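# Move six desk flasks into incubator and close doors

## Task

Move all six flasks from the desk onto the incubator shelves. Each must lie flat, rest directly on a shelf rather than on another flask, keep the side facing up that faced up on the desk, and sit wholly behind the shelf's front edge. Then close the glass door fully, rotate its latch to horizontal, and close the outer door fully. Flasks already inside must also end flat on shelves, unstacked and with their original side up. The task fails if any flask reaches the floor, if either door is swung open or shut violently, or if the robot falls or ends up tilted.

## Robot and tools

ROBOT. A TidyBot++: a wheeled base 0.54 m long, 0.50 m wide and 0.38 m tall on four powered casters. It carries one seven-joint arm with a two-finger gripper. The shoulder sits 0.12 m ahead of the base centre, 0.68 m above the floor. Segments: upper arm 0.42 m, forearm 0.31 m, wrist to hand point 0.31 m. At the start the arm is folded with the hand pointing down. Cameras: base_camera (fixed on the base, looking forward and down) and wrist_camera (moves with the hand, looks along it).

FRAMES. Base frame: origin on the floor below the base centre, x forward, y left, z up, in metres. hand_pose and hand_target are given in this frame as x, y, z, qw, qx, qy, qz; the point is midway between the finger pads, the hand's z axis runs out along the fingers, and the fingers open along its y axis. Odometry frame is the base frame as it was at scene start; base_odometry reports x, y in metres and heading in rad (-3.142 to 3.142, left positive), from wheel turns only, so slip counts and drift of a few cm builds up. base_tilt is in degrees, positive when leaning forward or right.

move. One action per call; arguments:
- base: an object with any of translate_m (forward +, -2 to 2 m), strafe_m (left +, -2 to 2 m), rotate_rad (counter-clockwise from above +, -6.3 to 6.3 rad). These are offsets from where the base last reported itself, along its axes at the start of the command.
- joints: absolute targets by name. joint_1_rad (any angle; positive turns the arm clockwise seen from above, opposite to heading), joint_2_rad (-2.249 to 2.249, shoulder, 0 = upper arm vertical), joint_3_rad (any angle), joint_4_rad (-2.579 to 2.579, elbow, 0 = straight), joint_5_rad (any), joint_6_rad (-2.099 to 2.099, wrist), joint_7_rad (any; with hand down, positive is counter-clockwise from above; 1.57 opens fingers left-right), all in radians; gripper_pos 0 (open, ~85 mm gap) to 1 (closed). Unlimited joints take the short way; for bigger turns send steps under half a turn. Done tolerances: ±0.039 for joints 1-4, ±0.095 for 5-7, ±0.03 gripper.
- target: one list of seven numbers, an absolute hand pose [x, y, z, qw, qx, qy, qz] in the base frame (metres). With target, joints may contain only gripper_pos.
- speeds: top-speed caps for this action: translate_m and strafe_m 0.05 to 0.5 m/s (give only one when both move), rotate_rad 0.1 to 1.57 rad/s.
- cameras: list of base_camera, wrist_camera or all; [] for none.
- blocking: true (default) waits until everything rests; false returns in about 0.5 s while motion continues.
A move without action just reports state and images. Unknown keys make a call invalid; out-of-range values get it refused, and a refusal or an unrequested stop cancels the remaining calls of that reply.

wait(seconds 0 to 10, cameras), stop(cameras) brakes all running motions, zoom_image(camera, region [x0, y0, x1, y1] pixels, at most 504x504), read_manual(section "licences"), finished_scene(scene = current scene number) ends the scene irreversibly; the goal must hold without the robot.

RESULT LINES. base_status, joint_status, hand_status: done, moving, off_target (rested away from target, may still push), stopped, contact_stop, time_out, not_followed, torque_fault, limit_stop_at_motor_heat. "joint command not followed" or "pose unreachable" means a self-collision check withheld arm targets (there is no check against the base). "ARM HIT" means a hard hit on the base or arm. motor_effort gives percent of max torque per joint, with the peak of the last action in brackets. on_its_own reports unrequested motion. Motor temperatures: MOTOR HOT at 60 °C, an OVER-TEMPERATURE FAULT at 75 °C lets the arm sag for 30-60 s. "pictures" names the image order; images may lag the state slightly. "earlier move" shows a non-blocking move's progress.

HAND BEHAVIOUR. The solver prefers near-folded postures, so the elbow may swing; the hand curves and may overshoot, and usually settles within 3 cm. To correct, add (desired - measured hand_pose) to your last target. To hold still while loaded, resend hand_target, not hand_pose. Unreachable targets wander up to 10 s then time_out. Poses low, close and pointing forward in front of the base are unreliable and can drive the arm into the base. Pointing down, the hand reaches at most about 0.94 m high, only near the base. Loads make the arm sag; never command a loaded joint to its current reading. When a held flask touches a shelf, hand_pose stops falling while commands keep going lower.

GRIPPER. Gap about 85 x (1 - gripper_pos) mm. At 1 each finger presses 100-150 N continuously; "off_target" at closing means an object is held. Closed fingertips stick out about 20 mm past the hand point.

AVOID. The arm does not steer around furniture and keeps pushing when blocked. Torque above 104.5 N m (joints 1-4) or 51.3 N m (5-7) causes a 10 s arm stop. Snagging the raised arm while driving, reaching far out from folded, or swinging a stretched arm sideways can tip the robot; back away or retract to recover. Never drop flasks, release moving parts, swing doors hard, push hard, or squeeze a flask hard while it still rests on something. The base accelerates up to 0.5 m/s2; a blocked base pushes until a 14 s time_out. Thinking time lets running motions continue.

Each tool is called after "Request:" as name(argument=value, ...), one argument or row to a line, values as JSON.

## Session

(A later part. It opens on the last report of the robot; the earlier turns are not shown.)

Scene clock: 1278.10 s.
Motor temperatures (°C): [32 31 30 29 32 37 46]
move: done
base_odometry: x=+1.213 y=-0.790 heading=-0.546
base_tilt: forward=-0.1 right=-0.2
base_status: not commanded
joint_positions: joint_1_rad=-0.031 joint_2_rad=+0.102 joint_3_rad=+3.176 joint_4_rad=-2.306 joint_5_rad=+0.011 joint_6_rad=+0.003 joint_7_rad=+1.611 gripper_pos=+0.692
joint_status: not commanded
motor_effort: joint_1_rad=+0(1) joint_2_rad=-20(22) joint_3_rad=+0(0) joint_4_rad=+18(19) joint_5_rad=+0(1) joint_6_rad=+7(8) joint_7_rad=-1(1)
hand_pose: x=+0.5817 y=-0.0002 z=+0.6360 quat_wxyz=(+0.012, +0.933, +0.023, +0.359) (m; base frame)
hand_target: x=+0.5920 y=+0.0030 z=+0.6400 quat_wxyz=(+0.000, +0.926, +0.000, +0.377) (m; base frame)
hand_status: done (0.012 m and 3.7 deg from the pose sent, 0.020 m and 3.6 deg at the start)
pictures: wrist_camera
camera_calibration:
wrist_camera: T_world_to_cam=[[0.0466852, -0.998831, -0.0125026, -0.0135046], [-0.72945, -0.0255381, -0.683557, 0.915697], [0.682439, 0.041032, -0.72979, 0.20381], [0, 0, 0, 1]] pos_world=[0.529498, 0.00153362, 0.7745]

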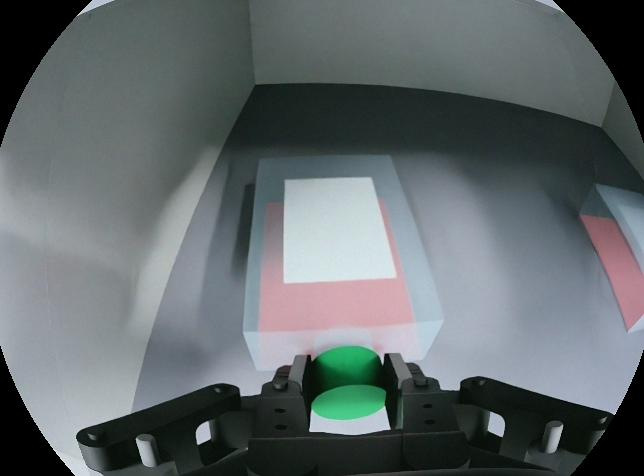

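Request:
move(
  target=[0.592,0.003,0.628,0,0.926,0,0.377],
  cameras=[],
)

Request:
move(
  target=[0.592,0.003,0.618,0,0.926,0,0.377],
  cameras=["wrist_camera"],
)

Scene clock: 1283.57 s.
Motor temperatures (°C): [32 31 30 29 32 37 46]
move: done
base_odometry: x=+1.213 y=-0.790 heading=-0.546
base_tilt: forward=+0.0 right=-0.1
base_status: not commanded
joint_positions: joint_1_rad=-0.031 joint_2_rad=+0.127 joint_3_rad=+3.172 joint_4_rad=-2.325 joint_5_rad=+0.011 joint_6_rad=+0.057 joint_7_rad=+1.611 gripper_pos=+0.692
joint_status: not commanded
motor_effort: joint_1_rad=+0(1) joint_2_rad=-19(21) joint_3_rad=+0(1) joint_4_rad=+16(17) joint_5_rad=-1(1) joint_6_rad=+6(8) joint_7_rad=-1(1)
hand_pose: x=+0.5838 y=+0.0016 z=+0.6278 quat_wxyz=(+0.011, +0.931, +0.025, +0.364) (m; base frame)
hand_target: x=+0.5920 y=+0.0030 z=+0.6280 quat_wxyz=(+0.000, +0.926, +0.000, +0.377) (m; base frame)
hand_status: done (0.008 m and 3.5 deg from the pose sent, 0.013 m and 3.7 deg at the start)
pictures: none
No camera images: "cameras" was empty.

Scene clock: 1284.20 s.
Motor temperatures (°C): [32 31 30 29 32 37 46]
move: done
base_odometry: x=+1.213 y=-0.790 heading=-0.546
base_tilt: forward=+0.0 right=-0.2
base_status: not commanded
joint_positions: joint_1_rad=-0.031 joint_2_rad=+0.142 joint_3_rad=+3.172 joint_4_rad=-2.335 joint_5_rad=+0.011 joint_6_rad=+0.105 joint_7_rad=+1.611 gripper_pos=+0.692
joint_status: not commanded
motor_effort: joint_1_rad=+0(1) joint_2_rad=-19(20) joint_3_rad=+0(0) joint_4_rad=+16(16) joint_5_rad=-1(1) joint_6_rad=+7(7) joint_7_rad=-1(1)
hand_pose: x=+0.5892 y=+0.0021 z=+0.6272 quat_wxyz=(+0.011, +0.927, +0.026, +0.375) (m; base frame)
hand_target: x=+0.5920 y=+0.0030 z=+0.6180 quat_wxyz=(+0.000, +0.926, +0.000, +0.377) (m; base frame)
hand_status: done (0.010 m and 3.2 deg from the pose sent, 0.013 m and 3.5 deg at the start)
pictures: wrist_camera
camera_calibration:
wrist_camera: T_world_to_cam=[[0.052382, -0.998566, -0.0110296, -0.0159413], [-0.705907, -0.029213, -0.707702, 0.916482], [0.706365, 0.0448568, -0.706425, 0.163397], [0, 0, 0, 1]] pos_world=[0.532368, 0.00352524, 0.763848]

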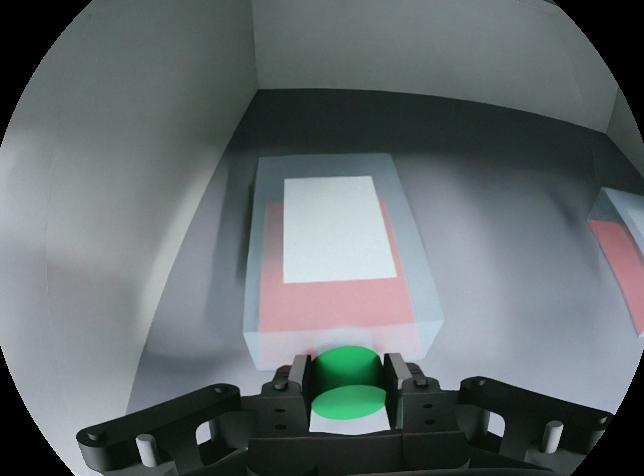

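Request:
move(
  joints={"gripper_pos":0.4},
  cameras=[],
)

Request:
move(
  base={"translate_m":-0.16},
  speeds={"translate_m":0.15},
  cameras=["wrist_camera"],
)

Request:
move(
  base={"translate_m":-0.3},
  cameras=[],
)

Request:
move(
  base={"translate_m":-0.4},
  target=[0.60,0,1.01,0,0.924,0,0.383],
  cameras=["base_camera","wrist_camera"],
)

Scene clock: 1292.20 s.
Motor temperatures (°C): [32 31 30 29 32 37 46]
move: done
base_odometry: x=+1.213 y=-0.790 heading=-0.546
base_tilt: forward=+0.0 right=-0.2
base_status: not commanded
joint_positions: joint_1_rad=-0.031 joint_2_rad=+0.150 joint_3_rad=+3.171 joint_4_rad=-2.338 joint_5_rad=+0.011 joint_6_rad=+0.105 joint_7_rad=+1.611 gripper_pos=+0.400
joint_status: all done
motor_effort: joint_1_rad=+0(1) joint_2_rad=-20(21) joint_3_rad=+0(0) joint_4_rad=+16(16) joint_5_rad=+0(1) joint_6_rad=+6(8) joint_7_rad=+0(2)
hand_pose: x=+0.5873 y=+0.0023 z=+0.6220 quat_wxyz=(+0.011, +0.929, +0.026, +0.370) (m; base frame)
hand_target: x=+0.5920 y=+0.0030 z=+0.6180 quat_wxyz=(+0.000, +0.926, +0.000, +0.377) (m; base frame)
hand_status: not commanded
pictures: none
No camera images: "cameras" was empty.

Scene clock: 1293.90 s.
Motor temperatures (°C): [32 31 30 29 32 37 46]
move: done
base_odometry: x=+1.076 y=-0.707 heading=-0.546
base_tilt: forward=-0.1 right=-0.2
base_status: done
joint_positions: joint_1_rad=-0.031 joint_2_rad=+0.158 joint_3_rad=+3.169 joint_4_rad=-2.345 joint_5_rad=+0.011 joint_6_rad=+0.106 joint_7_rad=+1.611 gripper_pos=+0.400
joint_status: not commanded
motor_effort: joint_1_rad=+0(1) joint_2_rad=-20(22) joint_3_rad=+0(1) joint_4_rad=+16(17) joint_5_rad=-1(1) joint_6_rad=+7(7) joint_7_rad=-1(1)
hand_pose: x=+0.5839 y=+0.0032 z=+0.6162 quat_wxyz=(+0.010, +0.931, +0.027, +0.364) (m; base frame)
hand_target: x=+0.5920 y=+0.0030 z=+0.6180 quat_wxyz=(+0.000, +0.926, +0.000, +0.377) (m; base frame)
hand_status: not commanded
pictures: wrist_camera
camera_calibration:
wrist_camera: T_world_to_cam=[[0.0544335, -0.998443, -0.0121753, -0.0151752], [-0.723002, -0.031001, -0.69015, 0.904137], [0.688698, 0.0463701, -0.723564, 0.180193], [0, 0, 0, 1]] pos_world=[0.53042, 0.004522, 0.754186]

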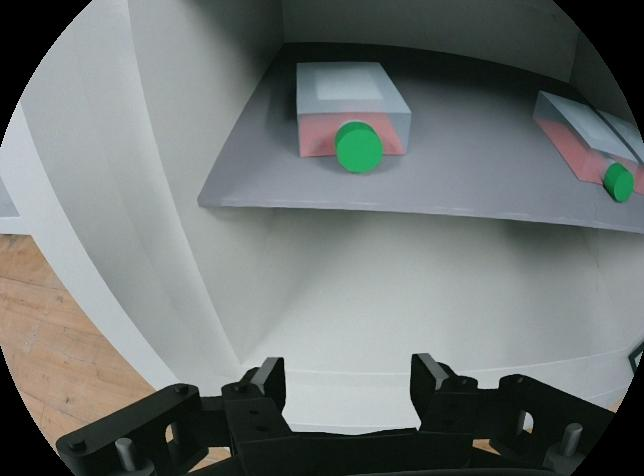

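Scene clock: 1295.70 s.
Motor temperatures (°C): [32 31 30 29 32 37 46]
move: done
base_odometry: x=+0.819 y=-0.551 heading=-0.546
base_tilt: forward=+0.0 right=-0.3
base_status: done
joint_positions: joint_1_rad=-0.031 joint_2_rad=+0.161 joint_3_rad=+3.169 joint_4_rad=-2.350 joint_5_rad=+0.011 joint_6_rad=+0.106 joint_7_rad=+1.611 gripper_pos=+0.400
joint_status: not commanded
motor_effort: joint_1_rad=+0(2) joint_2_rad=-20(23) joint_3_rad=+0(2) joint_4_rad=+16(17) joint_5_rad=+0(1) joint_6_rad=+7(8) joint_7_rad=+0(1)
hand_pose: x=+0.5815 y=+0.0033 z=+0.6129 quat_wxyz=(+0.010, +0.932, +0.027, +0.360) (m; base frame)
hand_target: x=+0.5920 y=+0.0030 z=+0.6180 quat_wxyz=(+0.000, +0.926, +0.000, +0.377) (m; base frame)
hand_status: not commanded
pictures: none
No camera images: "cameras" was empty.

Scene clock: 1298.50 s.
Motor temperatures (°C): [32 31 30 29 32 37 46]
move: done
base_odometry: x=+0.477 y=-0.344 heading=-0.545
base_tilt: forward=-0.1 right=-0.2
base_status: done
joint_positions: joint_1_rad=-0.031 joint_2_rad=-0.035 joint_3_rad=+3.168 joint_4_rad=-1.238 joint_5_rad=+0.011 joint_6_rad=-1.160 joint_7_rad=+1.611 gripper_pos=+0.400
joint_status: not commanded
motor_effort: joint_1_rad=+0(2) joint_2_rad=-19(27) joint_3_rad=+0(2) joint_4_rad=+22(23) joint_5_rad=+0(1) joint_6_rad=+7(8) joint_7_rad=-1(1)
hand_pose: x=+0.6166 y=-0.0002 z=+0.9935 quat_wxyz=(+0.012, +0.925, +0.021, +0.379) (m; base frame)
hand_target: x=+0.6000 y=+0.0000 z=+1.0100 quat_wxyz=(+0.000, +0.924, +0.000, +0.383) (m; base frame)
hand_status: done (0.023 m and 2.8 deg from the pose sent, 0.398 m and 4.3 deg at the start)
pictures: base_camera, wrist_camera
camera_calibration:
wrist_camera: T_world_to_cam=[[0.0422286, -0.999033, -0.0122113, -0.00815642], [-0.699761, -0.0208503, -0.714073, 1.19763], [0.713128, 0.0386993, -0.699965, 0.392351], [0, 0, 0, 1]] pos_world=[0.558602, 0.00163868, 1.12973]

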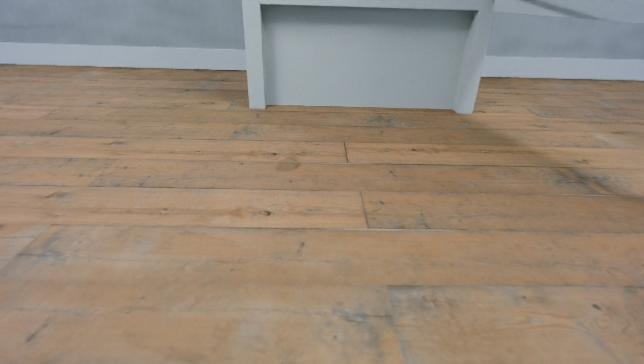

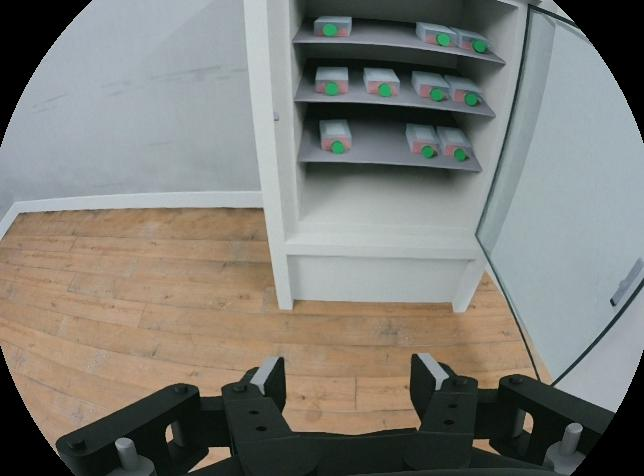

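Request:
move(
  base={"strafe_m":0.7},
  cameras=[],
)

Request:
move(
  base={"rotate_rad":3.1},
  cameras=[],
)

Request:
move(
  base={"translate_m":-0.325,"strafe_m":-1.078},
)

Scene clock: 1319.37 s.
Motor temperatures (°C): [32 31 30 29 32 37 46]
move: done
base_odometry: x=+0.840 y=+0.255 heading=-0.545
base_tilt: forward=-0.1 right=-0.2
base_status: done
joint_positions: joint_1_rad=-0.029 joint_2_rad=-0.037 joint_3_rad=+3.166 joint_4_rad=-1.238 joint_5_rad=+0.011 joint_6_rad=-1.163 joint_7_rad=+1.611 gripper_pos=+0.400
joint_status: not commanded
motor_effort: joint_1_rad=+0(3) joint_2_rad=-19(20) joint_3_rad=+0(3) joint_4_rad=+21(22) joint_5_rad=-1(1) joint_6_rad=+6(8) joint_7_rad=+0(1)
hand_pose: x=+0.6153 y=-0.0001 z=+0.9942 quat_wxyz=(+0.012, +0.925, +0.021, +0.379) (m; base frame)
hand_target: x=+0.6000 y=+0.0000 z=+1.0100 quat_wxyz=(+0.000, +0.924, +0.000, +0.383) (m; base frame)
hand_status: not commanded
pictures: none
No camera images: "cameras" was empty.

Scene clock: 1322.63 s.
Motor temperatures (°C): [32 31 30 29 32 37 46]
move: done
base_odometry: x=+0.840 y=+0.255 heading=+2.553
base_tilt: forward=-0.1 right=-0.2
base_status: done
joint_positions: joint_1_rad=-0.027 joint_2_rad=-0.038 joint_3_rad=+3.164 joint_4_rad=-1.238 joint_5_rad=+0.011 joint_6_rad=-1.163 joint_7_rad=+1.611 gripper_pos=+0.400
joint_status: not commanded
motor_effort: joint_1_rad=-1(2) joint_2_rad=-20(23) joint_3_rad=+0(2) joint_4_rad=+22(23) joint_5_rad=-1(2) joint_6_rad=+7(7) joint_7_rad=-1(2)
hand_pose: x=+0.6149 y=+0.0003 z=+0.9948 quat_wxyz=(+0.012, +0.925, +0.021, +0.379) (m; base frame)
hand_target: x=+0.6000 y=+0.0000 z=+1.0100 quat_wxyz=(+0.000, +0.924, +0.000, +0.383) (m; base frame)
hand_status: not commanded
pictures: none
No camera images: "cameras" was empty.

Scene clock: 1325.77 s.
Motor temperatures (°C): [32 31 30 29 32 37 46]
move: done
base_odometry: x=+1.708 y=+0.971 heading=+2.554
base_tilt: forward=+0.0 right=-0.2
base_status: done
joint_positions: joint_1_rad=-0.027 joint_2_rad=-0.040 joint_3_rad=+3.164 joint_4_rad=-1.237 joint_5_rad=+0.011 joint_6_rad=-1.164 joint_7_rad=+1.611 gripper_pos=+0.400
joint_status: not commanded
motor_effort: joint_1_rad=+0(3) joint_2_rad=-19(21) joint_3_rad=+0(3) joint_4_rad=+22(22) joint_5_rad=+0(1) joint_6_rad=+7(8) joint_7_rad=-1(1)
hand_pose: x=+0.6143 y=-0.0001 z=+0.9958 quat_wxyz=(+0.012, +0.925, +0.021, +0.380) (m; base frame)
hand_target: x=+0.6000 y=+0.0000 z=+1.0100 quat_wxyz=(+0.000, +0.924, +0.000, +0.383) (m; base frame)
hand_status: not commanded
pictures: base_camera, wrist_camera
camera_calibration:
wrist_camera: T_world_to_cam=[[0.042326, -0.999031, -0.0120447, -0.0082594], [-0.698138, -0.0209498, -0.715656, 1.19812], [0.714711, 0.0386997, -0.698349, 0.393037], [0, 0, 0, 1]] pos_world=[0.555899, 0.00163868, 1.13182]

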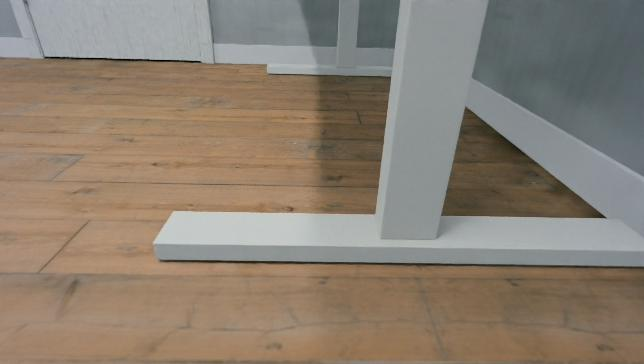

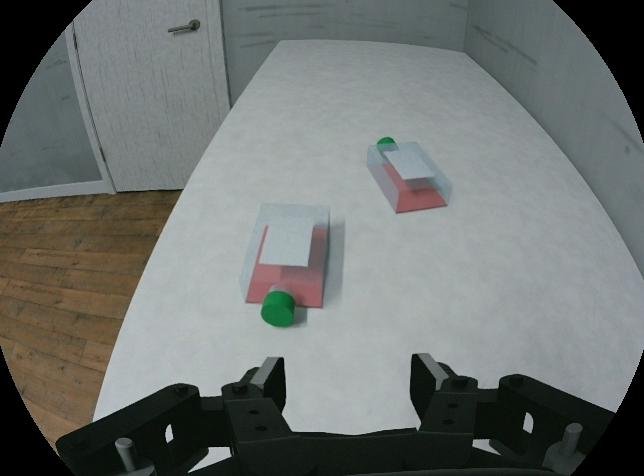

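Request:
move(
  base={"translate_m":0.131,"strafe_m":0.055},
  speeds={"translate_m":0.2},
  cameras=[],
)

Request:
move(
  target=[0.590,0,0.90,0,0.926,0,0.377],
  cameras=["wrist_camera"],
)

Scene clock: 1343.57 s.
Motor temperatures (°C): [32 31 30 29 32 37 46]
move: done
base_odometry: x=+1.569 y=+0.998 heading=+2.554
base_tilt: forward=+0.0 right=-0.2
base_status: done
joint_positions: joint_1_rad=-0.027 joint_2_rad=-0.048 joint_3_rad=+3.164 joint_4_rad=-1.236 joint_5_rad=+0.011 joint_6_rad=-1.165 joint_7_rad=+1.611 gripper_pos=+0.400
joint_status: not commanded
motor_effort: joint_1_rad=+0(1) joint_2_rad=-18(22) joint_3_rad=+0(1) joint_4_rad=+22(22) joint_5_rad=-1(1) joint_6_rad=+7(8) joint_7_rad=-1(1)
hand_pose: x=+0.6114 y=-0.0002 z=+1.0000 quat_wxyz=(+0.012, +0.923, +0.020, +0.384) (m; base frame)
hand_target: x=+0.6000 y=+0.0000 z=+1.0100 quat_wxyz=(+0.000, +0.924, +0.000, +0.383) (m; base frame)
hand_status: not commanded
pictures: none
No camera images: "cameras" was empty.

Scene clock: 1345.17 s.
Motor temperatures (°C): [32 31 30 29 32 37 46]
move: done
base_odometry: x=+1.569 y=+0.998 heading=+2.554
base_tilt: forward=-0.1 right=-0.2
base_status: not commanded
joint_positions: joint_1_rad=-0.027 joint_2_rad=-0.113 joint_3_rad=+3.164 joint_4_rad=-1.630 joint_5_rad=+0.011 joint_6_rad=-0.934 joint_7_rad=+1.611 gripper_pos=+0.400
joint_status: not commanded
motor_effort: joint_1_rad=+0(1) joint_2_rad=-17(19) joint_3_rad=+0(0) joint_4_rad=+22(23) joint_5_rad=+0(1) joint_6_rad=+6(7) joint_7_rad=-1(1)
hand_pose: x=+0.5842 y=-0.0001 z=+0.8767 quat_wxyz=(+0.010, +0.941, +0.022, +0.338) (m; base frame)
hand_target: x=+0.5900 y=+0.0000 z=+0.9000 quat_wxyz=(+0.000, +0.926, +0.000, +0.377) (m; base frame)
hand_status: done (0.024 m and 5.5 deg from the pose sent, 0.102 m and 2.9 deg at the start)
pictures: wrist_camera
camera_calibration:
wrist_camera: T_world_to_cam=[[0.0436253, -0.998909, -0.0166608, -0.00510274], [-0.759665, -0.0223366, -0.64993, 1.07028], [0.648849, 0.04101, -0.759811, 0.423699], [0, 0, 0, 1]] pos_world=[0.538364, 0.00143349, 1.01746]

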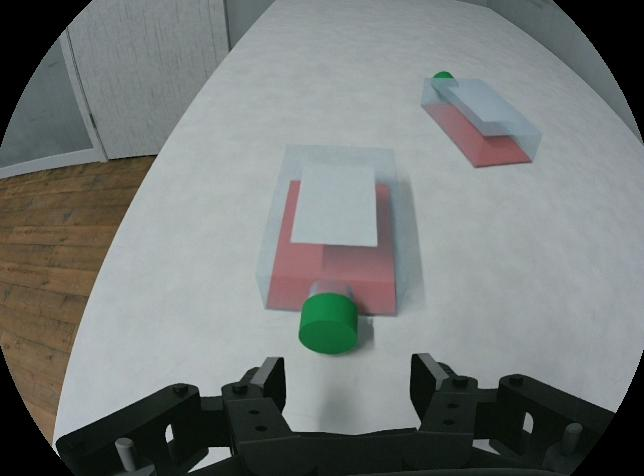

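Request:
move(
  base={"translate_m":0.004,"strafe_m":0.009},
  speeds={"translate_m":0.1},
  target=[0.628,-0.003,0.855,0,0.926,0,0.377],
  cameras=[],
)

Request:
move(
  target=[0.644,-0.003,0.838,0,0.926,0,0.377],
  cameras=["wrist_camera"],
)

Scene clock: 1355.57 s.
Motor temperatures (°C): [32 31 30 29 32 37 46]
move: done
base_odometry: x=+1.560 y=+0.993 heading=+2.554
base_tilt: forward=-0.1 right=-0.2
base_status: done
joint_positions: joint_1_rad=-0.025 joint_2_rad=-0.061 joint_3_rad=+3.164 joint_4_rad=-1.697 joint_5_rad=+0.011 joint_6_rad=-0.776 joint_7_rad=+1.611 gripper_pos=+0.400
joint_status: not commanded
motor_effort: joint_1_rad=-1(2) joint_2_rad=-19(22) joint_3_rad=+0(3) joint_4_rad=+23(24) joint_5_rad=+0(1) joint_6_rad=+6(7) joint_7_rad=-1(1)
hand_pose: x=+0.6148 y=+0.0002 z=+0.8495 quat_wxyz=(+0.011, +0.934, +0.023, +0.357) (m; base frame)
hand_target: x=+0.6280 y=-0.0030 z=+0.8550 quat_wxyz=(+0.000, +0.926, +0.000, +0.377) (m; base frame)
hand_status: done (0.015 m and 3.8 deg from the pose sent, 0.049 m and 5.5 deg at the start)
pictures: none
No camera images: "cameras" was empty.

Scene clock: 1356.37 s.
Motor temperatures (°C): [32 31 30 29 32 37 46]
move: done
base_odometry: x=+1.560 y=+0.993 heading=+2.554
base_tilt: forward=-0.1 right=-0.2
base_status: not commanded
joint_positions: joint_1_rad=-0.025 joint_2_rad=-0.027 joint_3_rad=+3.164 joint_4_rad=-1.708 joint_5_rad=+0.011 joint_6_rad=-0.717 joint_7_rad=+1.611 gripper_pos=+0.400
joint_status: not commanded
motor_effort: joint_1_rad=+0(0) joint_2_rad=-20(22) joint_3_rad=+0(0) joint_4_rad=+23(23) joint_5_rad=+0(1) joint_6_rad=+7(7) joint_7_rad=+0(1)
hand_pose: x=+0.6312 y=+0.0005 z=+0.8389 quat_wxyz=(+0.012, +0.931, +0.023, +0.363) (m; base frame)
hand_target: x=+0.6440 y=-0.0030 z=+0.8380 quat_wxyz=(+0.000, +0.926, +0.000, +0.377) (m; base frame)
hand_status: done (0.013 m and 3.4 deg from the pose sent, 0.032 m and 3.8 deg at the start)
pictures: wrist_camera
camera_calibration:
wrist_camera: T_world_to_cam=[[0.0458462, -0.998867, -0.0127289, -0.0118262], [-0.723864, -0.0244374, -0.689509, 1.092], [0.688417, 0.0408254, -0.724165, 0.309585], [0, 0, 0, 1]] pos_world=[0.577879, 0.00223402, 0.976985]

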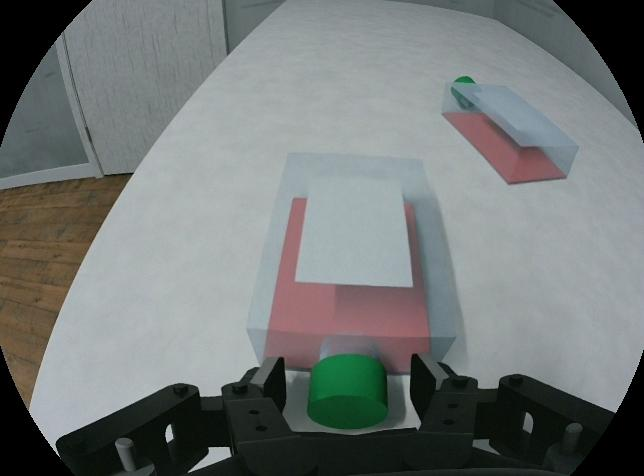

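Request:
move(
  joints={"gripper_pos":0.85},
  cameras=[],
)

Request:
move(
  target=[0.600,-0.001,0.96,0,0.926,0,0.377],
  cameras=["wrist_camera"],
)

Request:
move(
  base={"translate_m":0.22,"strafe_m":0.97},
  cameras=[],
)

Request:
move(
  base={"rotate_rad":-3.1},
  speeds={"rotate_rad":1.0},
  cameras=["wrist_camera"],
)

Scene clock: 1378.27 s.
Motor temperatures (°C): [32 31 30 29 32 37 46]
move: off_target
base_odometry: x=+1.560 y=+0.993 heading=+2.554
base_tilt: forward=+0.0 right=-0.2
base_status: not commanded
joint_positions: joint_1_rad=-0.025 joint_2_rad=-0.027 joint_3_rad=+3.164 joint_4_rad=-1.708 joint_5_rad=+0.011 joint_6_rad=-0.714 joint_7_rad=+1.611 gripper_pos=+0.686
joint_status: gripper_pos off_target (ended at +0.686, target +0.850)
motor_effort: joint_1_rad=+0(1) joint_2_rad=-19(21) joint_3_rad=+0(0) joint_4_rad=+22(23) joint_5_rad=-1(1) joint_6_rad=+6(7) joint_7_rad=-1(1)
hand_pose: x=+0.6319 y=+0.0005 z=+0.8393 quat_wxyz=(+0.012, +0.931, +0.023, +0.365) (m; base frame)
hand_target: x=+0.6440 y=-0.0030 z=+0.8380 quat_wxyz=(+0.000, +0.926, +0.000, +0.377) (m; base frame)
hand_status: not commanded
pictures: none
No camera images: "cameras" was empty.

Scene clock: 1380.00 s.
Motor temperatures (°C): [32 31 30 29 32 37 46]
move: done
base_odometry: x=+1.560 y=+0.993 heading=+2.554
base_tilt: forward=+0.0 right=-0.3
base_status: not commanded
joint_positions: joint_1_rad=-0.025 joint_2_rad=-0.072 joint_3_rad=+3.164 joint_4_rad=-1.427 joint_5_rad=+0.011 joint_6_rad=-1.021 joint_7_rad=+1.611 gripper_pos=+0.686
joint_status: not commanded
motor_effort: joint_1_rad=+0(1) joint_2_rad=-19(23) joint_3_rad=+0(0) joint_4_rad=+23(25) joint_5_rad=+0(1) joint_6_rad=+7(8) joint_7_rad=+0(1)
hand_pose: x=+0.6118 y=-0.0005 z=+0.9447 quat_wxyz=(+0.012, +0.927, +0.021, +0.374) (m; base frame)
hand_target: x=+0.6000 y=-0.0010 z=+0.9600 quat_wxyz=(+0.000, +0.926, +0.000, +0.377) (m; base frame)
hand_status: done (0.019 m and 2.8 deg from the pose sent, 0.125 m and 3.3 deg at the start)
pictures: wrist_camera
camera_calibration:
wrist_camera: T_world_to_cam=[[0.0427843, -0.999, -0.0130042, -0.00846302], [-0.708227, -0.0211455, -0.705668, 1.1566], [0.704687, 0.0394014, -0.708423, 0.374741], [0, 0, 0, 1]] pos_world=[0.555425, 0.00123709, 1.08154]

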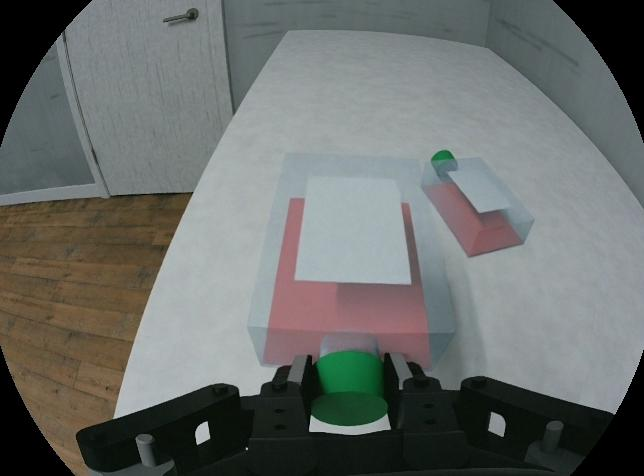

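Scene clock: 1382.87 s.
Motor temperatures (°C): [32 31 30 29 32 37 46]
move: done
base_odometry: x=+0.839 y=+0.308 heading=+2.554
base_tilt: forward=-0.1 right=-0.3
base_status: done
joint_positions: joint_1_rad=-0.024 joint_2_rad=-0.073 joint_3_rad=+3.162 joint_4_rad=-1.427 joint_5_rad=+0.011 joint_6_rad=-1.023 joint_7_rad=+1.611 gripper_pos=+0.686
joint_status: not commanded
motor_effort: joint_1_rad=-1(3) joint_2_rad=-19(21) joint_3_rad=+0(3) joint_4_rad=+23(23) joint_5_rad=+0(1) joint_6_rad=+7(8) joint_7_rad=-1(1)
hand_pose: x=+0.6110 y=-0.0006 z=+0.9446 quat_wxyz=(+0.012, +0.928, +0.021, +0.373) (m; base frame)
hand_target: x=+0.6000 y=-0.0010 z=+0.9600 quat_wxyz=(+0.000, +0.926, +0.000, +0.377) (m; base frame)
hand_status: not commanded
pictures: none
No camera images: "cameras" was empty.

Scene clock: 1386.93 s.
Motor temperatures (°C): [32 31 30 29 32 37 46]
move: done
base_odometry: x=+0.839 y=+0.308 heading=-0.544
base_tilt: forward=+0.0 right=-0.2
base_status: done
joint_positions: joint_1_rad=-0.022 joint_2_rad=-0.074 joint_3_rad=+3.165 joint_4_rad=-1.427 joint_5_rad=+0.011 joint_6_rad=-1.023 joint_7_rad=+1.611 gripper_pos=+0.686
joint_status: not commanded
motor_effort: joint_1_rad=+0(2) joint_2_rad=-19(23) joint_3_rad=+0(2) joint_4_rad=+23(24) joint_5_rad=+0(1) joint_6_rad=+8(8) joint_7_rad=-1(2)
hand_pose: x=+0.6109 y=-0.0024 z=+0.9447 quat_wxyz=(+0.012, +0.928, +0.019, +0.373) (m; base frame)
hand_target: x=+0.6000 y=-0.0010 z=+0.9600 quat_wxyz=(+0.000, +0.926, +0.000, +0.377) (m; base frame)
hand_status: not commanded
pictures: wrist_camera
camera_calibration:
wrist_camera: T_world_to_cam=[[0.0389446, -0.999155, -0.0131721, -0.00781196], [-0.709421, -0.0183633, -0.704546, 1.15558], [0.703708, 0.0367828, -0.709536, 0.377131], [0, 0, 0, 1]] pos_world=[0.554709, -0.000457026, 1.08165]

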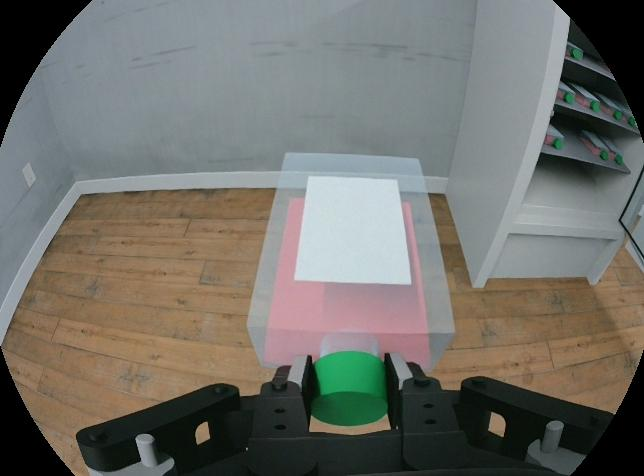

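Request:
move(
  base={"strafe_m":-0.86,"translate_m":0.25},
  target=[0.592,0.003,0.70,0,0.926,0,0.377],
)

Scene clock: 1396.13 s.
Motor temperatures (°C): [32 31 30 29 32 37 46]
move: done
base_odometry: x=+0.607 y=-0.557 heading=-0.546
base_tilt: forward=-0.1 right=-0.2
base_status: done
joint_positions: joint_1_rad=-0.022 joint_2_rad=-0.026 joint_3_rad=+3.157 joint_4_rad=-2.181 joint_5_rad=+0.011 joint_6_rad=-0.249 joint_7_rad=+1.611 gripper_pos=+0.686
joint_status: not commanded
motor_effort: joint_1_rad=+0(3) joint_2_rad=-18(21) joint_3_rad=+0(3) joint_4_rad=+20(23) joint_5_rad=+0(1) joint_6_rad=+7(8) joint_7_rad=+0(1)
hand_pose: x=+0.5800 y=+0.0036 z=+0.6987 quat_wxyz=(+0.009, +0.932, +0.027, +0.360) (m; base frame)
hand_target: x=+0.5920 y=+0.0030 z=+0.7000 quat_wxyz=(+0.000, +0.926, +0.000, +0.377) (m; base frame)
hand_status: done (0.012 m and 3.8 deg from the pose sent, 0.245 m and 2.7 deg at the start)
pictures: base_camera, wrist_camera
camera_calibration:
wrist_camera: T_world_to_cam=[[0.0542657, -0.998419, -0.0146731, -0.011733], [-0.727825, -0.0294896, -0.685129, 0.957599], [0.683613, 0.0478585, -0.728274, 0.24878], [0, 0, 0, 1]] pos_world=[0.527532, 0.00461853, 0.837086]

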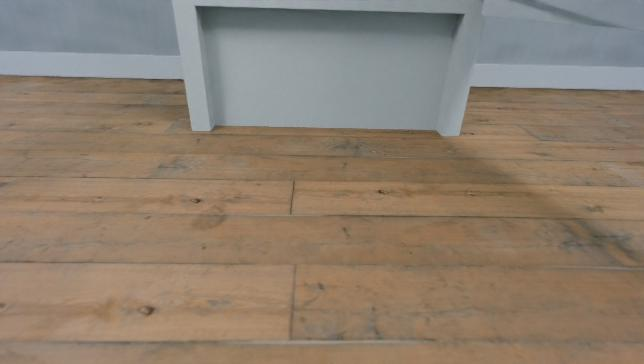

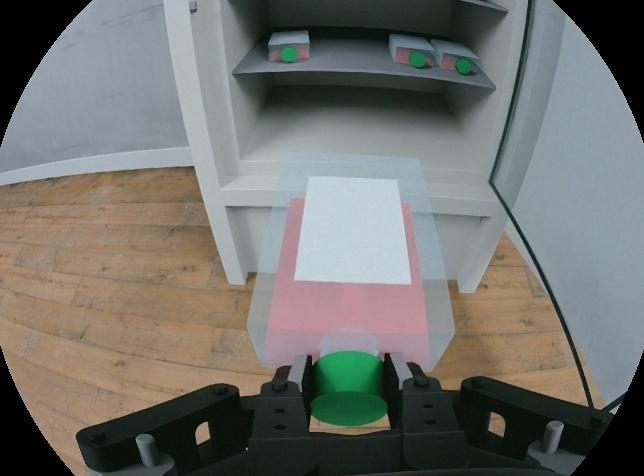

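Request:
move(
  base={"translate_m":0.35,"strafe_m":-0.021,"rotate_rad":0.003},
  speeds={"translate_m":0.25},
  target=[0.592,0.003,0.68,0,0.926,0,0.377],
)

Scene clock: 1424.93 s.
Motor temperatures (°C): [32 31 30 29 32 37 46]
move: done
base_odometry: x=+0.896 y=-0.757 heading=-0.543
base_tilt: forward=-0.1 right=-0.3
base_status: done
joint_positions: joint_1_rad=-0.022 joint_2_rad=+0.019 joint_3_rad=+3.157 joint_4_rad=-2.234 joint_5_rad=+0.011 joint_6_rad=-0.164 joint_7_rad=+1.611 gripper_pos=+0.686
joint_status: not commanded
motor_effort: joint_1_rad=+0(1) joint_2_rad=-18(21) joint_3_rad=+0(1) joint_4_rad=+19(22) joint_5_rad=+0(1) joint_6_rad=+7(8) joint_7_rad=+0(1)
hand_pose: x=+0.5775 y=+0.0039 z=+0.6711 quat_wxyz=(+0.009, +0.935, +0.027, +0.354) (m; base frame)
hand_target: x=+0.5920 y=+0.0030 z=+0.6800 quat_wxyz=(+0.000, +0.926, +0.000, +0.377) (m; base frame)
hand_status: done (0.017 m and 4.3 deg from the pose sent, 0.022 m and 3.8 deg at the start)
pictures: base_camera, wrist_camera
camera_calibration:
wrist_camera: T_world_to_cam=[[0.0542607, -0.998402, -0.0157608, -0.0109083], [-0.736933, -0.0293898, -0.675327, 0.935554], [0.673785, 0.0482584, -0.73735, 0.242179], [0, 0, 0, 1]] pos_world=[0.526856, 0.00491763, 0.810204]

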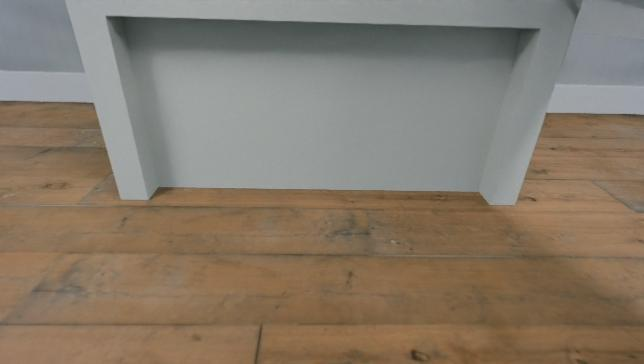

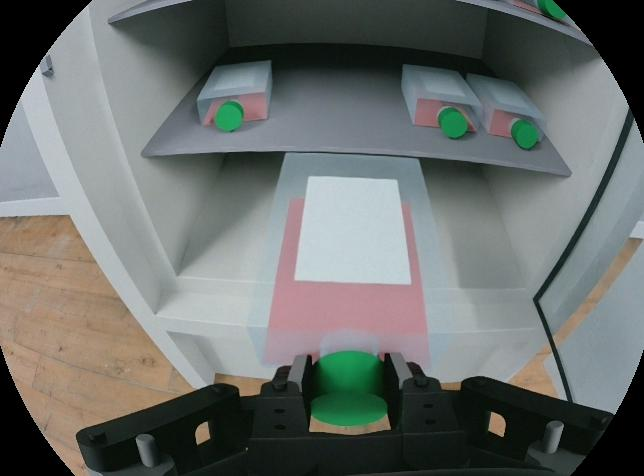

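Request:
move(
  base={"translate_m":0.30},
  speeds={"translate_m":0.15},
)

Request:
move(
  target=[0.592,0.003,0.66,0,0.926,0,0.377],
  cameras=[],
)

Request:
move(
  target=[0.592,0.003,0.64,0,0.926,0,0.377],
  cameras=["wrist_camera"],
)

Scene clock: 1444.00 s.
Motor temperatures (°C): [32 31 30 29 32 37 46]
move: done
base_odometry: x=+1.152 y=-0.913 heading=-0.544
base_tilt: forward=+0.0 right=-0.3
base_status: done
joint_positions: joint_1_rad=-0.022 joint_2_rad=+0.022 joint_3_rad=+3.157 joint_4_rad=-2.234 joint_5_rad=+0.011 joint_6_rad=-0.162 joint_7_rad=+1.611 gripper_pos=+0.686
joint_status: not commanded
motor_effort: joint_1_rad=+0(2) joint_2_rad=-19(21) joint_3_rad=+0(2) joint_4_rad=+20(21) joint_5_rad=-1(1) joint_6_rad=+6(8) joint_7_rad=-1(1)
hand_pose: x=+0.5777 y=+0.0039 z=+0.6698 quat_wxyz=(+0.009, +0.935, +0.027, +0.353) (m; base frame)
hand_target: x=+0.5920 y=+0.0030 z=+0.6800 quat_wxyz=(+0.000, +0.926, +0.000, +0.377) (m; base frame)
hand_status: not commanded
pictures: base_camera, wrist_camera
camera_calibration:
wrist_camera: T_world_to_cam=[[0.0543031, -0.9984, -0.0157974, -0.0109473], [-0.738218, -0.0294886, -0.673918, 0.934655], [0.672373, 0.0482577, -0.738638, 0.242743], [0, 0, 0, 1]] pos_world=[0.527359, 0.00491764, 0.809007]

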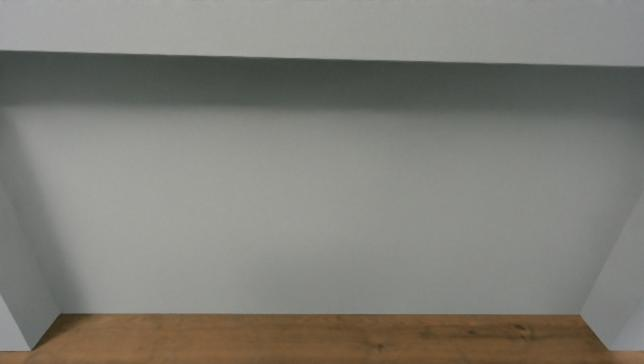

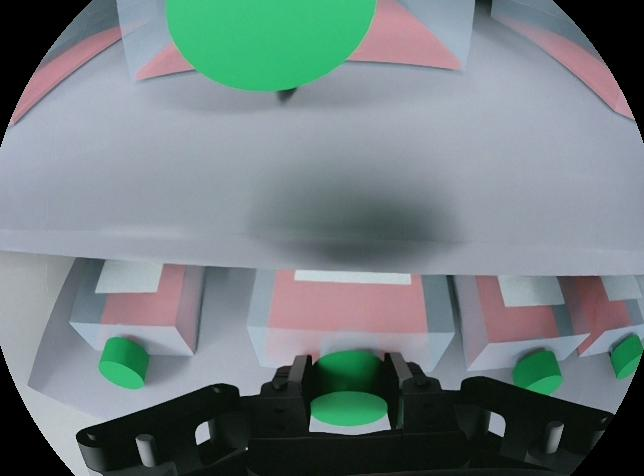

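Scene clock: 1445.00 s.
Motor temperatures (°C): [32 31 30 29 32 37 46]
move: done
base_odometry: x=+1.152 y=-0.913 heading=-0.544
base_tilt: forward=-0.1 right=-0.2
base_status: not commanded
joint_positions: joint_1_rad=-0.036 joint_2_rad=+0.055 joint_3_rad=+3.181 joint_4_rad=-2.270 joint_5_rad=+0.011 joint_6_rad=-0.081 joint_7_rad=+1.611 gripper_pos=+0.686
joint_status: not commanded
motor_effort: joint_1_rad=+0(1) joint_2_rad=-19(21) joint_3_rad=+0(1) joint_4_rad=+18(20) joint_5_rad=-1(1) joint_6_rad=+6(8) joint_7_rad=-1(1)
hand_pose: x=+0.5807 y=-0.0003 z=+0.6558 quat_wxyz=(+0.011, +0.933, +0.023, +0.359) (m; base frame)
hand_target: x=+0.5920 y=+0.0030 z=+0.6600 quat_wxyz=(+0.000, +0.926, +0.000, +0.377) (m; base frame)
hand_status: done (0.013 m and 3.6 deg from the pose sent, 0.017 m and 4.3 deg at the start)
pictures: none
No camera images: "cameras" was empty.

Scene clock: 1446.03 s.
Motor temperatures (°C): [32 31 30 29 32 37 46]
move: done
base_odometry: x=+1.152 y=-0.913 heading=-0.544
base_tilt: forward=-0.1 right=-0.2
base_status: not commanded
joint_positions: joint_1_rad=-0.036 joint_2_rad=+0.102 joint_3_rad=+3.177 joint_4_rad=-2.306 joint_5_rad=+0.011 joint_6_rad=+0.003 joint_7_rad=+1.611 gripper_pos=+0.686
joint_status: not commanded
motor_effort: joint_1_rad=+0(1) joint_2_rad=-21(22) joint_3_rad=+0(0) joint_4_rad=+18(19) joint_5_rad=+0(1) joint_6_rad=+7(8) joint_7_rad=+0(1)
hand_pose: x=+0.5818 y=+0.0016 z=+0.6361 quat_wxyz=(+0.011, +0.933, +0.025, +0.360) (m; base frame)
hand_target: x=+0.5920 y=+0.0030 z=+0.6400 quat_wxyz=(+0.000, +0.926, +0.000, +0.377) (m; base frame)
hand_status: done (0.011 m and 3.7 deg from the pose sent, 0.020 m and 3.6 deg at the start)
pictures: wrist_camera
camera_calibration:
wrist_camera: T_world_to_cam=[[0.0496983, -0.998675, -0.0133781, -0.0128298], [-0.729087, -0.0271213, -0.683884, 0.915878], [0.682614, 0.0437417, -0.729468, 0.203454], [0, 0, 0, 1]] pos_world=[0.529512, 0.00312759, 0.774595]

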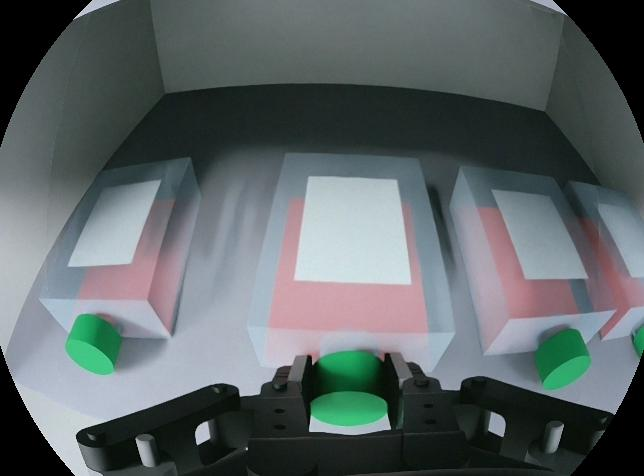

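Request:
move(
  base={"strafe_m":0.012},
  speeds={"strafe_m":0.05},
  cameras=[],
)

Request:
move(
  target=[0.592,0.003,0.628,0,0.926,0,0.377],
  cameras=[],
)

Request:
move(
  target=[0.592,0.003,0.618,0,0.926,0,0.377],
  cameras=["wrist_camera"],
)

Request:
move(
  joints={"gripper_pos":0.4},
  cameras=[],
)

Request:
move(
  base={"translate_m":-0.16},
  speeds={"translate_m":0.15},
  cameras=[],
)

Request:
move(
  base={"translate_m":-0.3},
  cameras=[],
)

Request:
move(
  base={"translate_m":-0.4},
  target=[0.60,0,1.01,0,0.924,0,0.383],
  cameras=["base_camera","wrist_camera"],
)

Scene clock: 1462.37 s.
Motor temperatures (°C): [32 31 30 29 32 37 46]
move: done
base_odometry: x=+1.159 y=-0.903 heading=-0.544
base_tilt: forward=+0.0 right=-0.2
base_status: done
joint_positions: joint_1_rad=-0.035 joint_2_rad=+0.102 joint_3_rad=+3.175 joint_4_rad=-2.306 joint_5_rad=+0.011 joint_6_rad=+0.003 joint_7_rad=+1.611 gripper_pos=+0.686
joint_status: not commanded
motor_effort: joint_1_rad=+0(3) joint_2_rad=-20(21) joint_3_rad=+0(2) joint_4_rad=+17(18) joint_5_rad=-1(1) joint_6_rad=+8(8) joint_7_rad=+0(1)
hand_pose: x=+0.5817 y=+0.0023 z=+0.6361 quat_wxyz=(+0.010, +0.933, +0.025, +0.360) (m; base frame)
hand_target: x=+0.5920 y=+0.0030 z=+0.6400 quat_wxyz=(+0.000, +0.926, +0.000, +0.377) (m; base frame)
hand_status: not commanded
pictures: none
No camera images: "cameras" was empty.

Scene clock: 1463.07 s.
Motor temperatures (°C): [32 31 30 29 32 37 46]
move: done
base_odometry: x=+1.159 y=-0.903 heading=-0.544
base_tilt: forward=+0.0 right=-0.3
base_status: not commanded
joint_positions: joint_1_rad=-0.035 joint_2_rad=+0.130 joint_3_rad=+3.172 joint_4_rad=-2.326 joint_5_rad=+0.011 joint_6_rad=+0.055 joint_7_rad=+1.611 gripper_pos=+0.686
joint_status: not commanded
motor_effort: joint_1_rad=+0(1) joint_2_rad=-21(22) joint_3_rad=+0(0) joint_4_rad=+17(18) joint_5_rad=+0(1) joint_6_rad=+7(8) joint_7_rad=-1(1)
hand_pose: x=+0.5830 y=+0.0037 z=+0.6258 quat_wxyz=(+0.010, +0.932, +0.027, +0.362) (m; base frame)
hand_target: x=+0.5920 y=+0.0030 z=+0.6280 quat_wxyz=(+0.000, +0.926, +0.000, +0.377) (m; base frame)
hand_status: done (0.009 m and 3.8 deg from the pose sent, 0.013 m and 3.8 deg at the start)
pictures: none
No camera images: "cameras" was empty.

Scene clock: 1463.70 s.
Motor temperatures (°C): [32 31 30 29 32 37 46]
move: done
base_odometry: x=+1.159 y=-0.903 heading=-0.544
base_tilt: forward=-0.1 right=-0.2
base_status: not commanded
joint_positions: joint_1_rad=-0.035 joint_2_rad=+0.146 joint_3_rad=+3.171 joint_4_rad=-2.338 joint_5_rad=+0.011 joint_6_rad=+0.103 joint_7_rad=+1.611 gripper_pos=+0.686
joint_status: not commanded
motor_effort: joint_1_rad=+0(0) joint_2_rad=-20(22) joint_3_rad=+0(0) joint_4_rad=+16(17) joint_5_rad=+0(1) joint_6_rad=+7(8) joint_7_rad=+0(1)
hand_pose: x=+0.5872 y=+0.0043 z=+0.6235 quat_wxyz=(+0.010, +0.928, +0.027, +0.371) (m; base frame)
hand_target: x=+0.5920 y=+0.0030 z=+0.6180 quat_wxyz=(+0.000, +0.926, +0.000, +0.377) (m; base frame)
hand_status: done (0.007 m and 3.4 deg from the pose sent, 0.012 m and 3.8 deg at the start)
pictures: wrist_camera
camera_calibration:
wrist_camera: T_world_to_cam=[[0.0559406, -0.998358, -0.0122884, -0.0149857], [-0.712413, -0.0312892, -0.701063, 0.9123], [0.699528, 0.0479723, -0.712993, 0.170216], [0, 0, 0, 1]] pos_world=[0.531702, 0.00541843, 0.760759]

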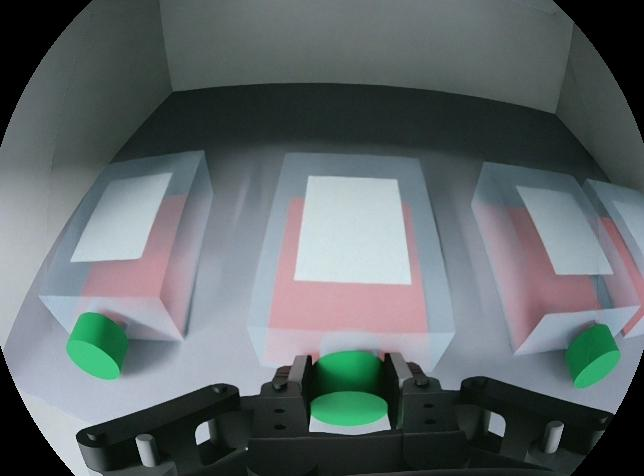

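Scene clock: 1464.50 s.
Motor temperatures (°C): [32 31 30 29 32 37 46]
move: done
base_odometry: x=+1.159 y=-0.903 heading=-0.544
base_tilt: forward=+0.0 right=-0.2
base_status: not commanded
joint_positions: joint_1_rad=-0.035 joint_2_rad=+0.149 joint_3_rad=+3.171 joint_4_rad=-2.338 joint_5_rad=+0.011 joint_6_rad=+0.103 joint_7_rad=+1.611 gripper_pos=+0.400
joint_status: all done
motor_effort: joint_1_rad=+0(1) joint_2_rad=-20(21) joint_3_rad=+0(0) joint_4_rad=+16(16) joint_5_rad=+0(1) joint_6_rad=+6(7) joint_7_rad=-1(1)
hand_pose: x=+0.5870 y=+0.0043 z=+0.6224 quat_wxyz=(+0.010, +0.929, +0.027, +0.370) (m; base frame)
hand_target: x=+0.5920 y=+0.0030 z=+0.6180 quat_wxyz=(+0.000, +0.926, +0.000, +0.377) (m; base frame)
hand_status: not commanded
pictures: none
No camera images: "cameras" was empty.

Scene clock: 1466.20 s.
Motor temperatures (°C): [32 31 30 29 32 37 46]
move: done
base_odometry: x=+1.022 y=-0.820 heading=-0.544
base_tilt: forward=+0.0 right=-0.2
base_status: done
joint_positions: joint_1_rad=-0.035 joint_2_rad=+0.157 joint_3_rad=+3.170 joint_4_rad=-2.344 joint_5_rad=+0.011 joint_6_rad=+0.104 joint_7_rad=+1.611 gripper_pos=+0.400
joint_status: not commanded
motor_effort: joint_1_rad=+0(1) joint_2_rad=-20(23) joint_3_rad=+0(1) joint_4_rad=+16(17) joint_5_rad=+0(1) joint_6_rad=+7(7) joint_7_rad=-1(1)
hand_pose: x=+0.5839 y=+0.0048 z=+0.6165 quat_wxyz=(+0.009, +0.931, +0.028, +0.364) (m; base frame)
hand_target: x=+0.5920 y=+0.0030 z=+0.6180 quat_wxyz=(+0.000, +0.926, +0.000, +0.377) (m; base frame)
hand_status: not commanded
pictures: none
No camera images: "cameras" was empty.

Scene clock: 1468.00 s.
Motor temperatures (°C): [32 31 30 29 32 37 46]
move: done
base_odometry: x=+0.765 y=-0.664 heading=-0.544
base_tilt: forward=-0.1 right=-0.2
base_status: done
joint_positions: joint_1_rad=-0.035 joint_2_rad=+0.160 joint_3_rad=+3.169 joint_4_rad=-2.349 joint_5_rad=+0.011 joint_6_rad=+0.105 joint_7_rad=+1.611 gripper_pos=+0.400
joint_status: not commanded
motor_effort: joint_1_rad=+0(2) joint_2_rad=-21(23) joint_3_rad=+0(1) joint_4_rad=+15(17) joint_5_rad=+0(1) joint_6_rad=+7(8) joint_7_rad=+0(1)
hand_pose: x=+0.5813 y=+0.0050 z=+0.6130 quat_wxyz=(+0.009, +0.932, +0.028, +0.360) (m; base frame)
hand_target: x=+0.5920 y=+0.0030 z=+0.6180 quat_wxyz=(+0.000, +0.926, +0.000, +0.377) (m; base frame)
hand_status: not commanded
pictures: none
No camera images: "cameras" was empty.

Scene clock: 1470.80 s.
Motor temperatures (°C): [32 31 30 29 32 37 46]
move: done
base_odometry: x=+0.423 y=-0.456 heading=-0.545
base_tilt: forward=-0.1 right=-0.1
base_status: done
joint_positions: joint_1_rad=-0.035 joint_2_rad=-0.035 joint_3_rad=+3.169 joint_4_rad=-1.238 joint_5_rad=+0.011 joint_6_rad=-1.160 joint_7_rad=+1.611 gripper_pos=+0.400
joint_status: not commanded
motor_effort: joint_1_rad=+0(2) joint_2_rad=-19(27) joint_3_rad=+0(2) joint_4_rad=+22(23) joint_5_rad=+0(1) joint_6_rad=+6(8) joint_7_rad=+0(1)
hand_pose: x=+0.6166 y=+0.0019 z=+0.9936 quat_wxyz=(+0.011, +0.925, +0.022, +0.379) (m; base frame)
hand_target: x=+0.6000 y=+0.0000 z=+1.0100 quat_wxyz=(+0.000, +0.924, +0.000, +0.383) (m; base frame)
hand_status: done (0.023 m and 2.9 deg from the pose sent, 0.397 m and 4.4 deg at the start)
pictures: base_camera, wrist_camera
camera_calibration:
wrist_camera: T_world_to_cam=[[0.0455582, -0.998874, -0.0132643, -0.00713223], [-0.699695, -0.0224302, -0.714089, 1.19759], [0.712988, 0.0418136, -0.699929, 0.392368], [0, 0, 0, 1]] pos_world=[0.558519, 0.00333167, 1.12972]

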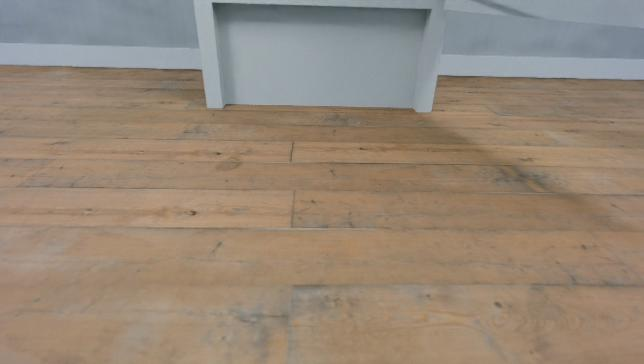

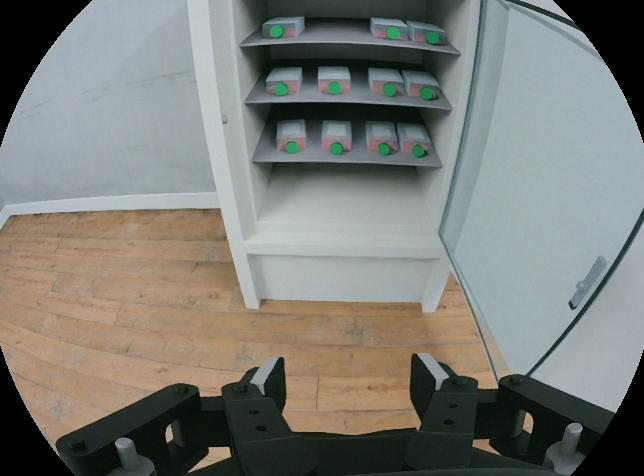

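Request:
move(
  base={"translate_m":-0.72},
  cameras=[],
)

Request:
move(
  base={"rotate_rad":1.597},
  cameras=[],
)

Request:
move(
  base={"translate_m":1.22},
)

Scene clock: 1485.63 s.
Motor temperatures (°C): [32 31 30 29 32 37 46]
move: done
base_odometry: x=-0.193 y=-0.083 heading=-0.545
base_tilt: forward=-0.1 right=-0.2
base_status: done
joint_positions: joint_1_rad=-0.035 joint_2_rad=-0.052 joint_3_rad=+3.168 joint_4_rad=-1.236 joint_5_rad=+0.011 joint_6_rad=-1.166 joint_7_rad=+1.611 gripper_pos=+0.400
joint_status: not commanded
motor_effort: joint_1_rad=+0(2) joint_2_rad=-18(23) joint_3_rad=+0(2) joint_4_rad=+22(22) joint_5_rad=+0(1) joint_6_rad=+6(8) joint_7_rad=-1(1)
hand_pose: x=+0.6101 y=+0.0016 z=+1.0014 quat_wxyz=(+0.011, +0.923, +0.022, +0.385) (m; base frame)
hand_target: x=+0.6000 y=+0.0000 z=+1.0100 quat_wxyz=(+0.000, +0.924, +0.000, +0.383) (m; base frame)
hand_status: not commanded
pictures: none
No camera images: "cameras" was empty.

Scene clock: 1487.97 s.
Motor temperatures (°C): [32 31 30 29 32 37 46]
move: done
base_odometry: x=-0.193 y=-0.083 heading=+1.050
base_tilt: forward=+0.0 right=-0.2
base_status: done
joint_positions: joint_1_rad=-0.030 joint_2_rad=-0.052 joint_3_rad=+3.160 joint_4_rad=-1.236 joint_5_rad=+0.011 joint_6_rad=-1.166 joint_7_rad=+1.611 gripper_pos=+0.400
joint_status: not commanded
motor_effort: joint_1_rad=+0(3) joint_2_rad=-19(22) joint_3_rad=+0(3) joint_4_rad=+21(22) joint_5_rad=-1(2) joint_6_rad=+6(8) joint_7_rad=-1(2)
hand_pose: x=+0.6100 y=+0.0036 z=+1.0015 quat_wxyz=(+0.010, +0.923, +0.024, +0.385) (m; base frame)
hand_target: x=+0.6000 y=+0.0000 z=+1.0100 quat_wxyz=(+0.000, +0.924, +0.000, +0.383) (m; base frame)
hand_status: not commanded
pictures: none
No camera images: "cameras" was empty.

Scene clock: 1491.47 s.
Motor temperatures (°C): [32 31 30 29 32 37 46]
move: done
base_odometry: x=+0.414 y=+0.976 heading=+1.052
base_tilt: forward=-0.1 right=-0.2
base_status: done
joint_positions: joint_1_rad=-0.030 joint_2_rad=-0.055 joint_3_rad=+3.160 joint_4_rad=-1.236 joint_5_rad=+0.011 joint_6_rad=-1.167 joint_7_rad=+1.611 gripper_pos=+0.400
joint_status: not commanded
motor_effort: joint_1_rad=+0(1) joint_2_rad=-18(22) joint_3_rad=+0(1) joint_4_rad=+22(22) joint_5_rad=+0(1) joint_6_rad=+7(8) joint_7_rad=-1(1)
hand_pose: x=+0.6087 y=+0.0034 z=+1.0033 quat_wxyz=(+0.010, +0.922, +0.023, +0.386) (m; base frame)
hand_target: x=+0.6000 y=+0.0000 z=+1.0100 quat_wxyz=(+0.000, +0.924, +0.000, +0.383) (m; base frame)
hand_status: not commanded
pictures: base_camera, wrist_camera
camera_calibration:
wrist_camera: T_world_to_cam=[[0.049152, -0.998709, -0.0127868, -0.00778775], [-0.688602, -0.0246111, -0.724722, 1.20298], [0.723472, 0.0444265, -0.688923, 0.387226], [0, 0, 0, 1]] pos_world=[0.548611, 0.00462589, 1.1385]

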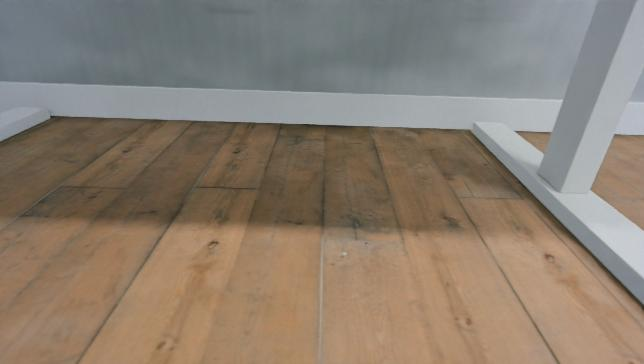

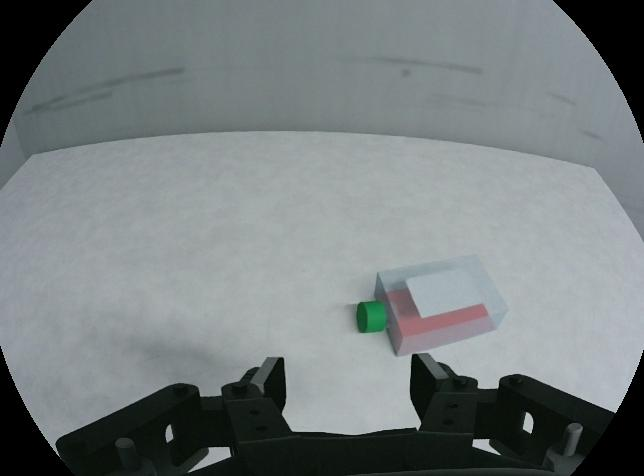

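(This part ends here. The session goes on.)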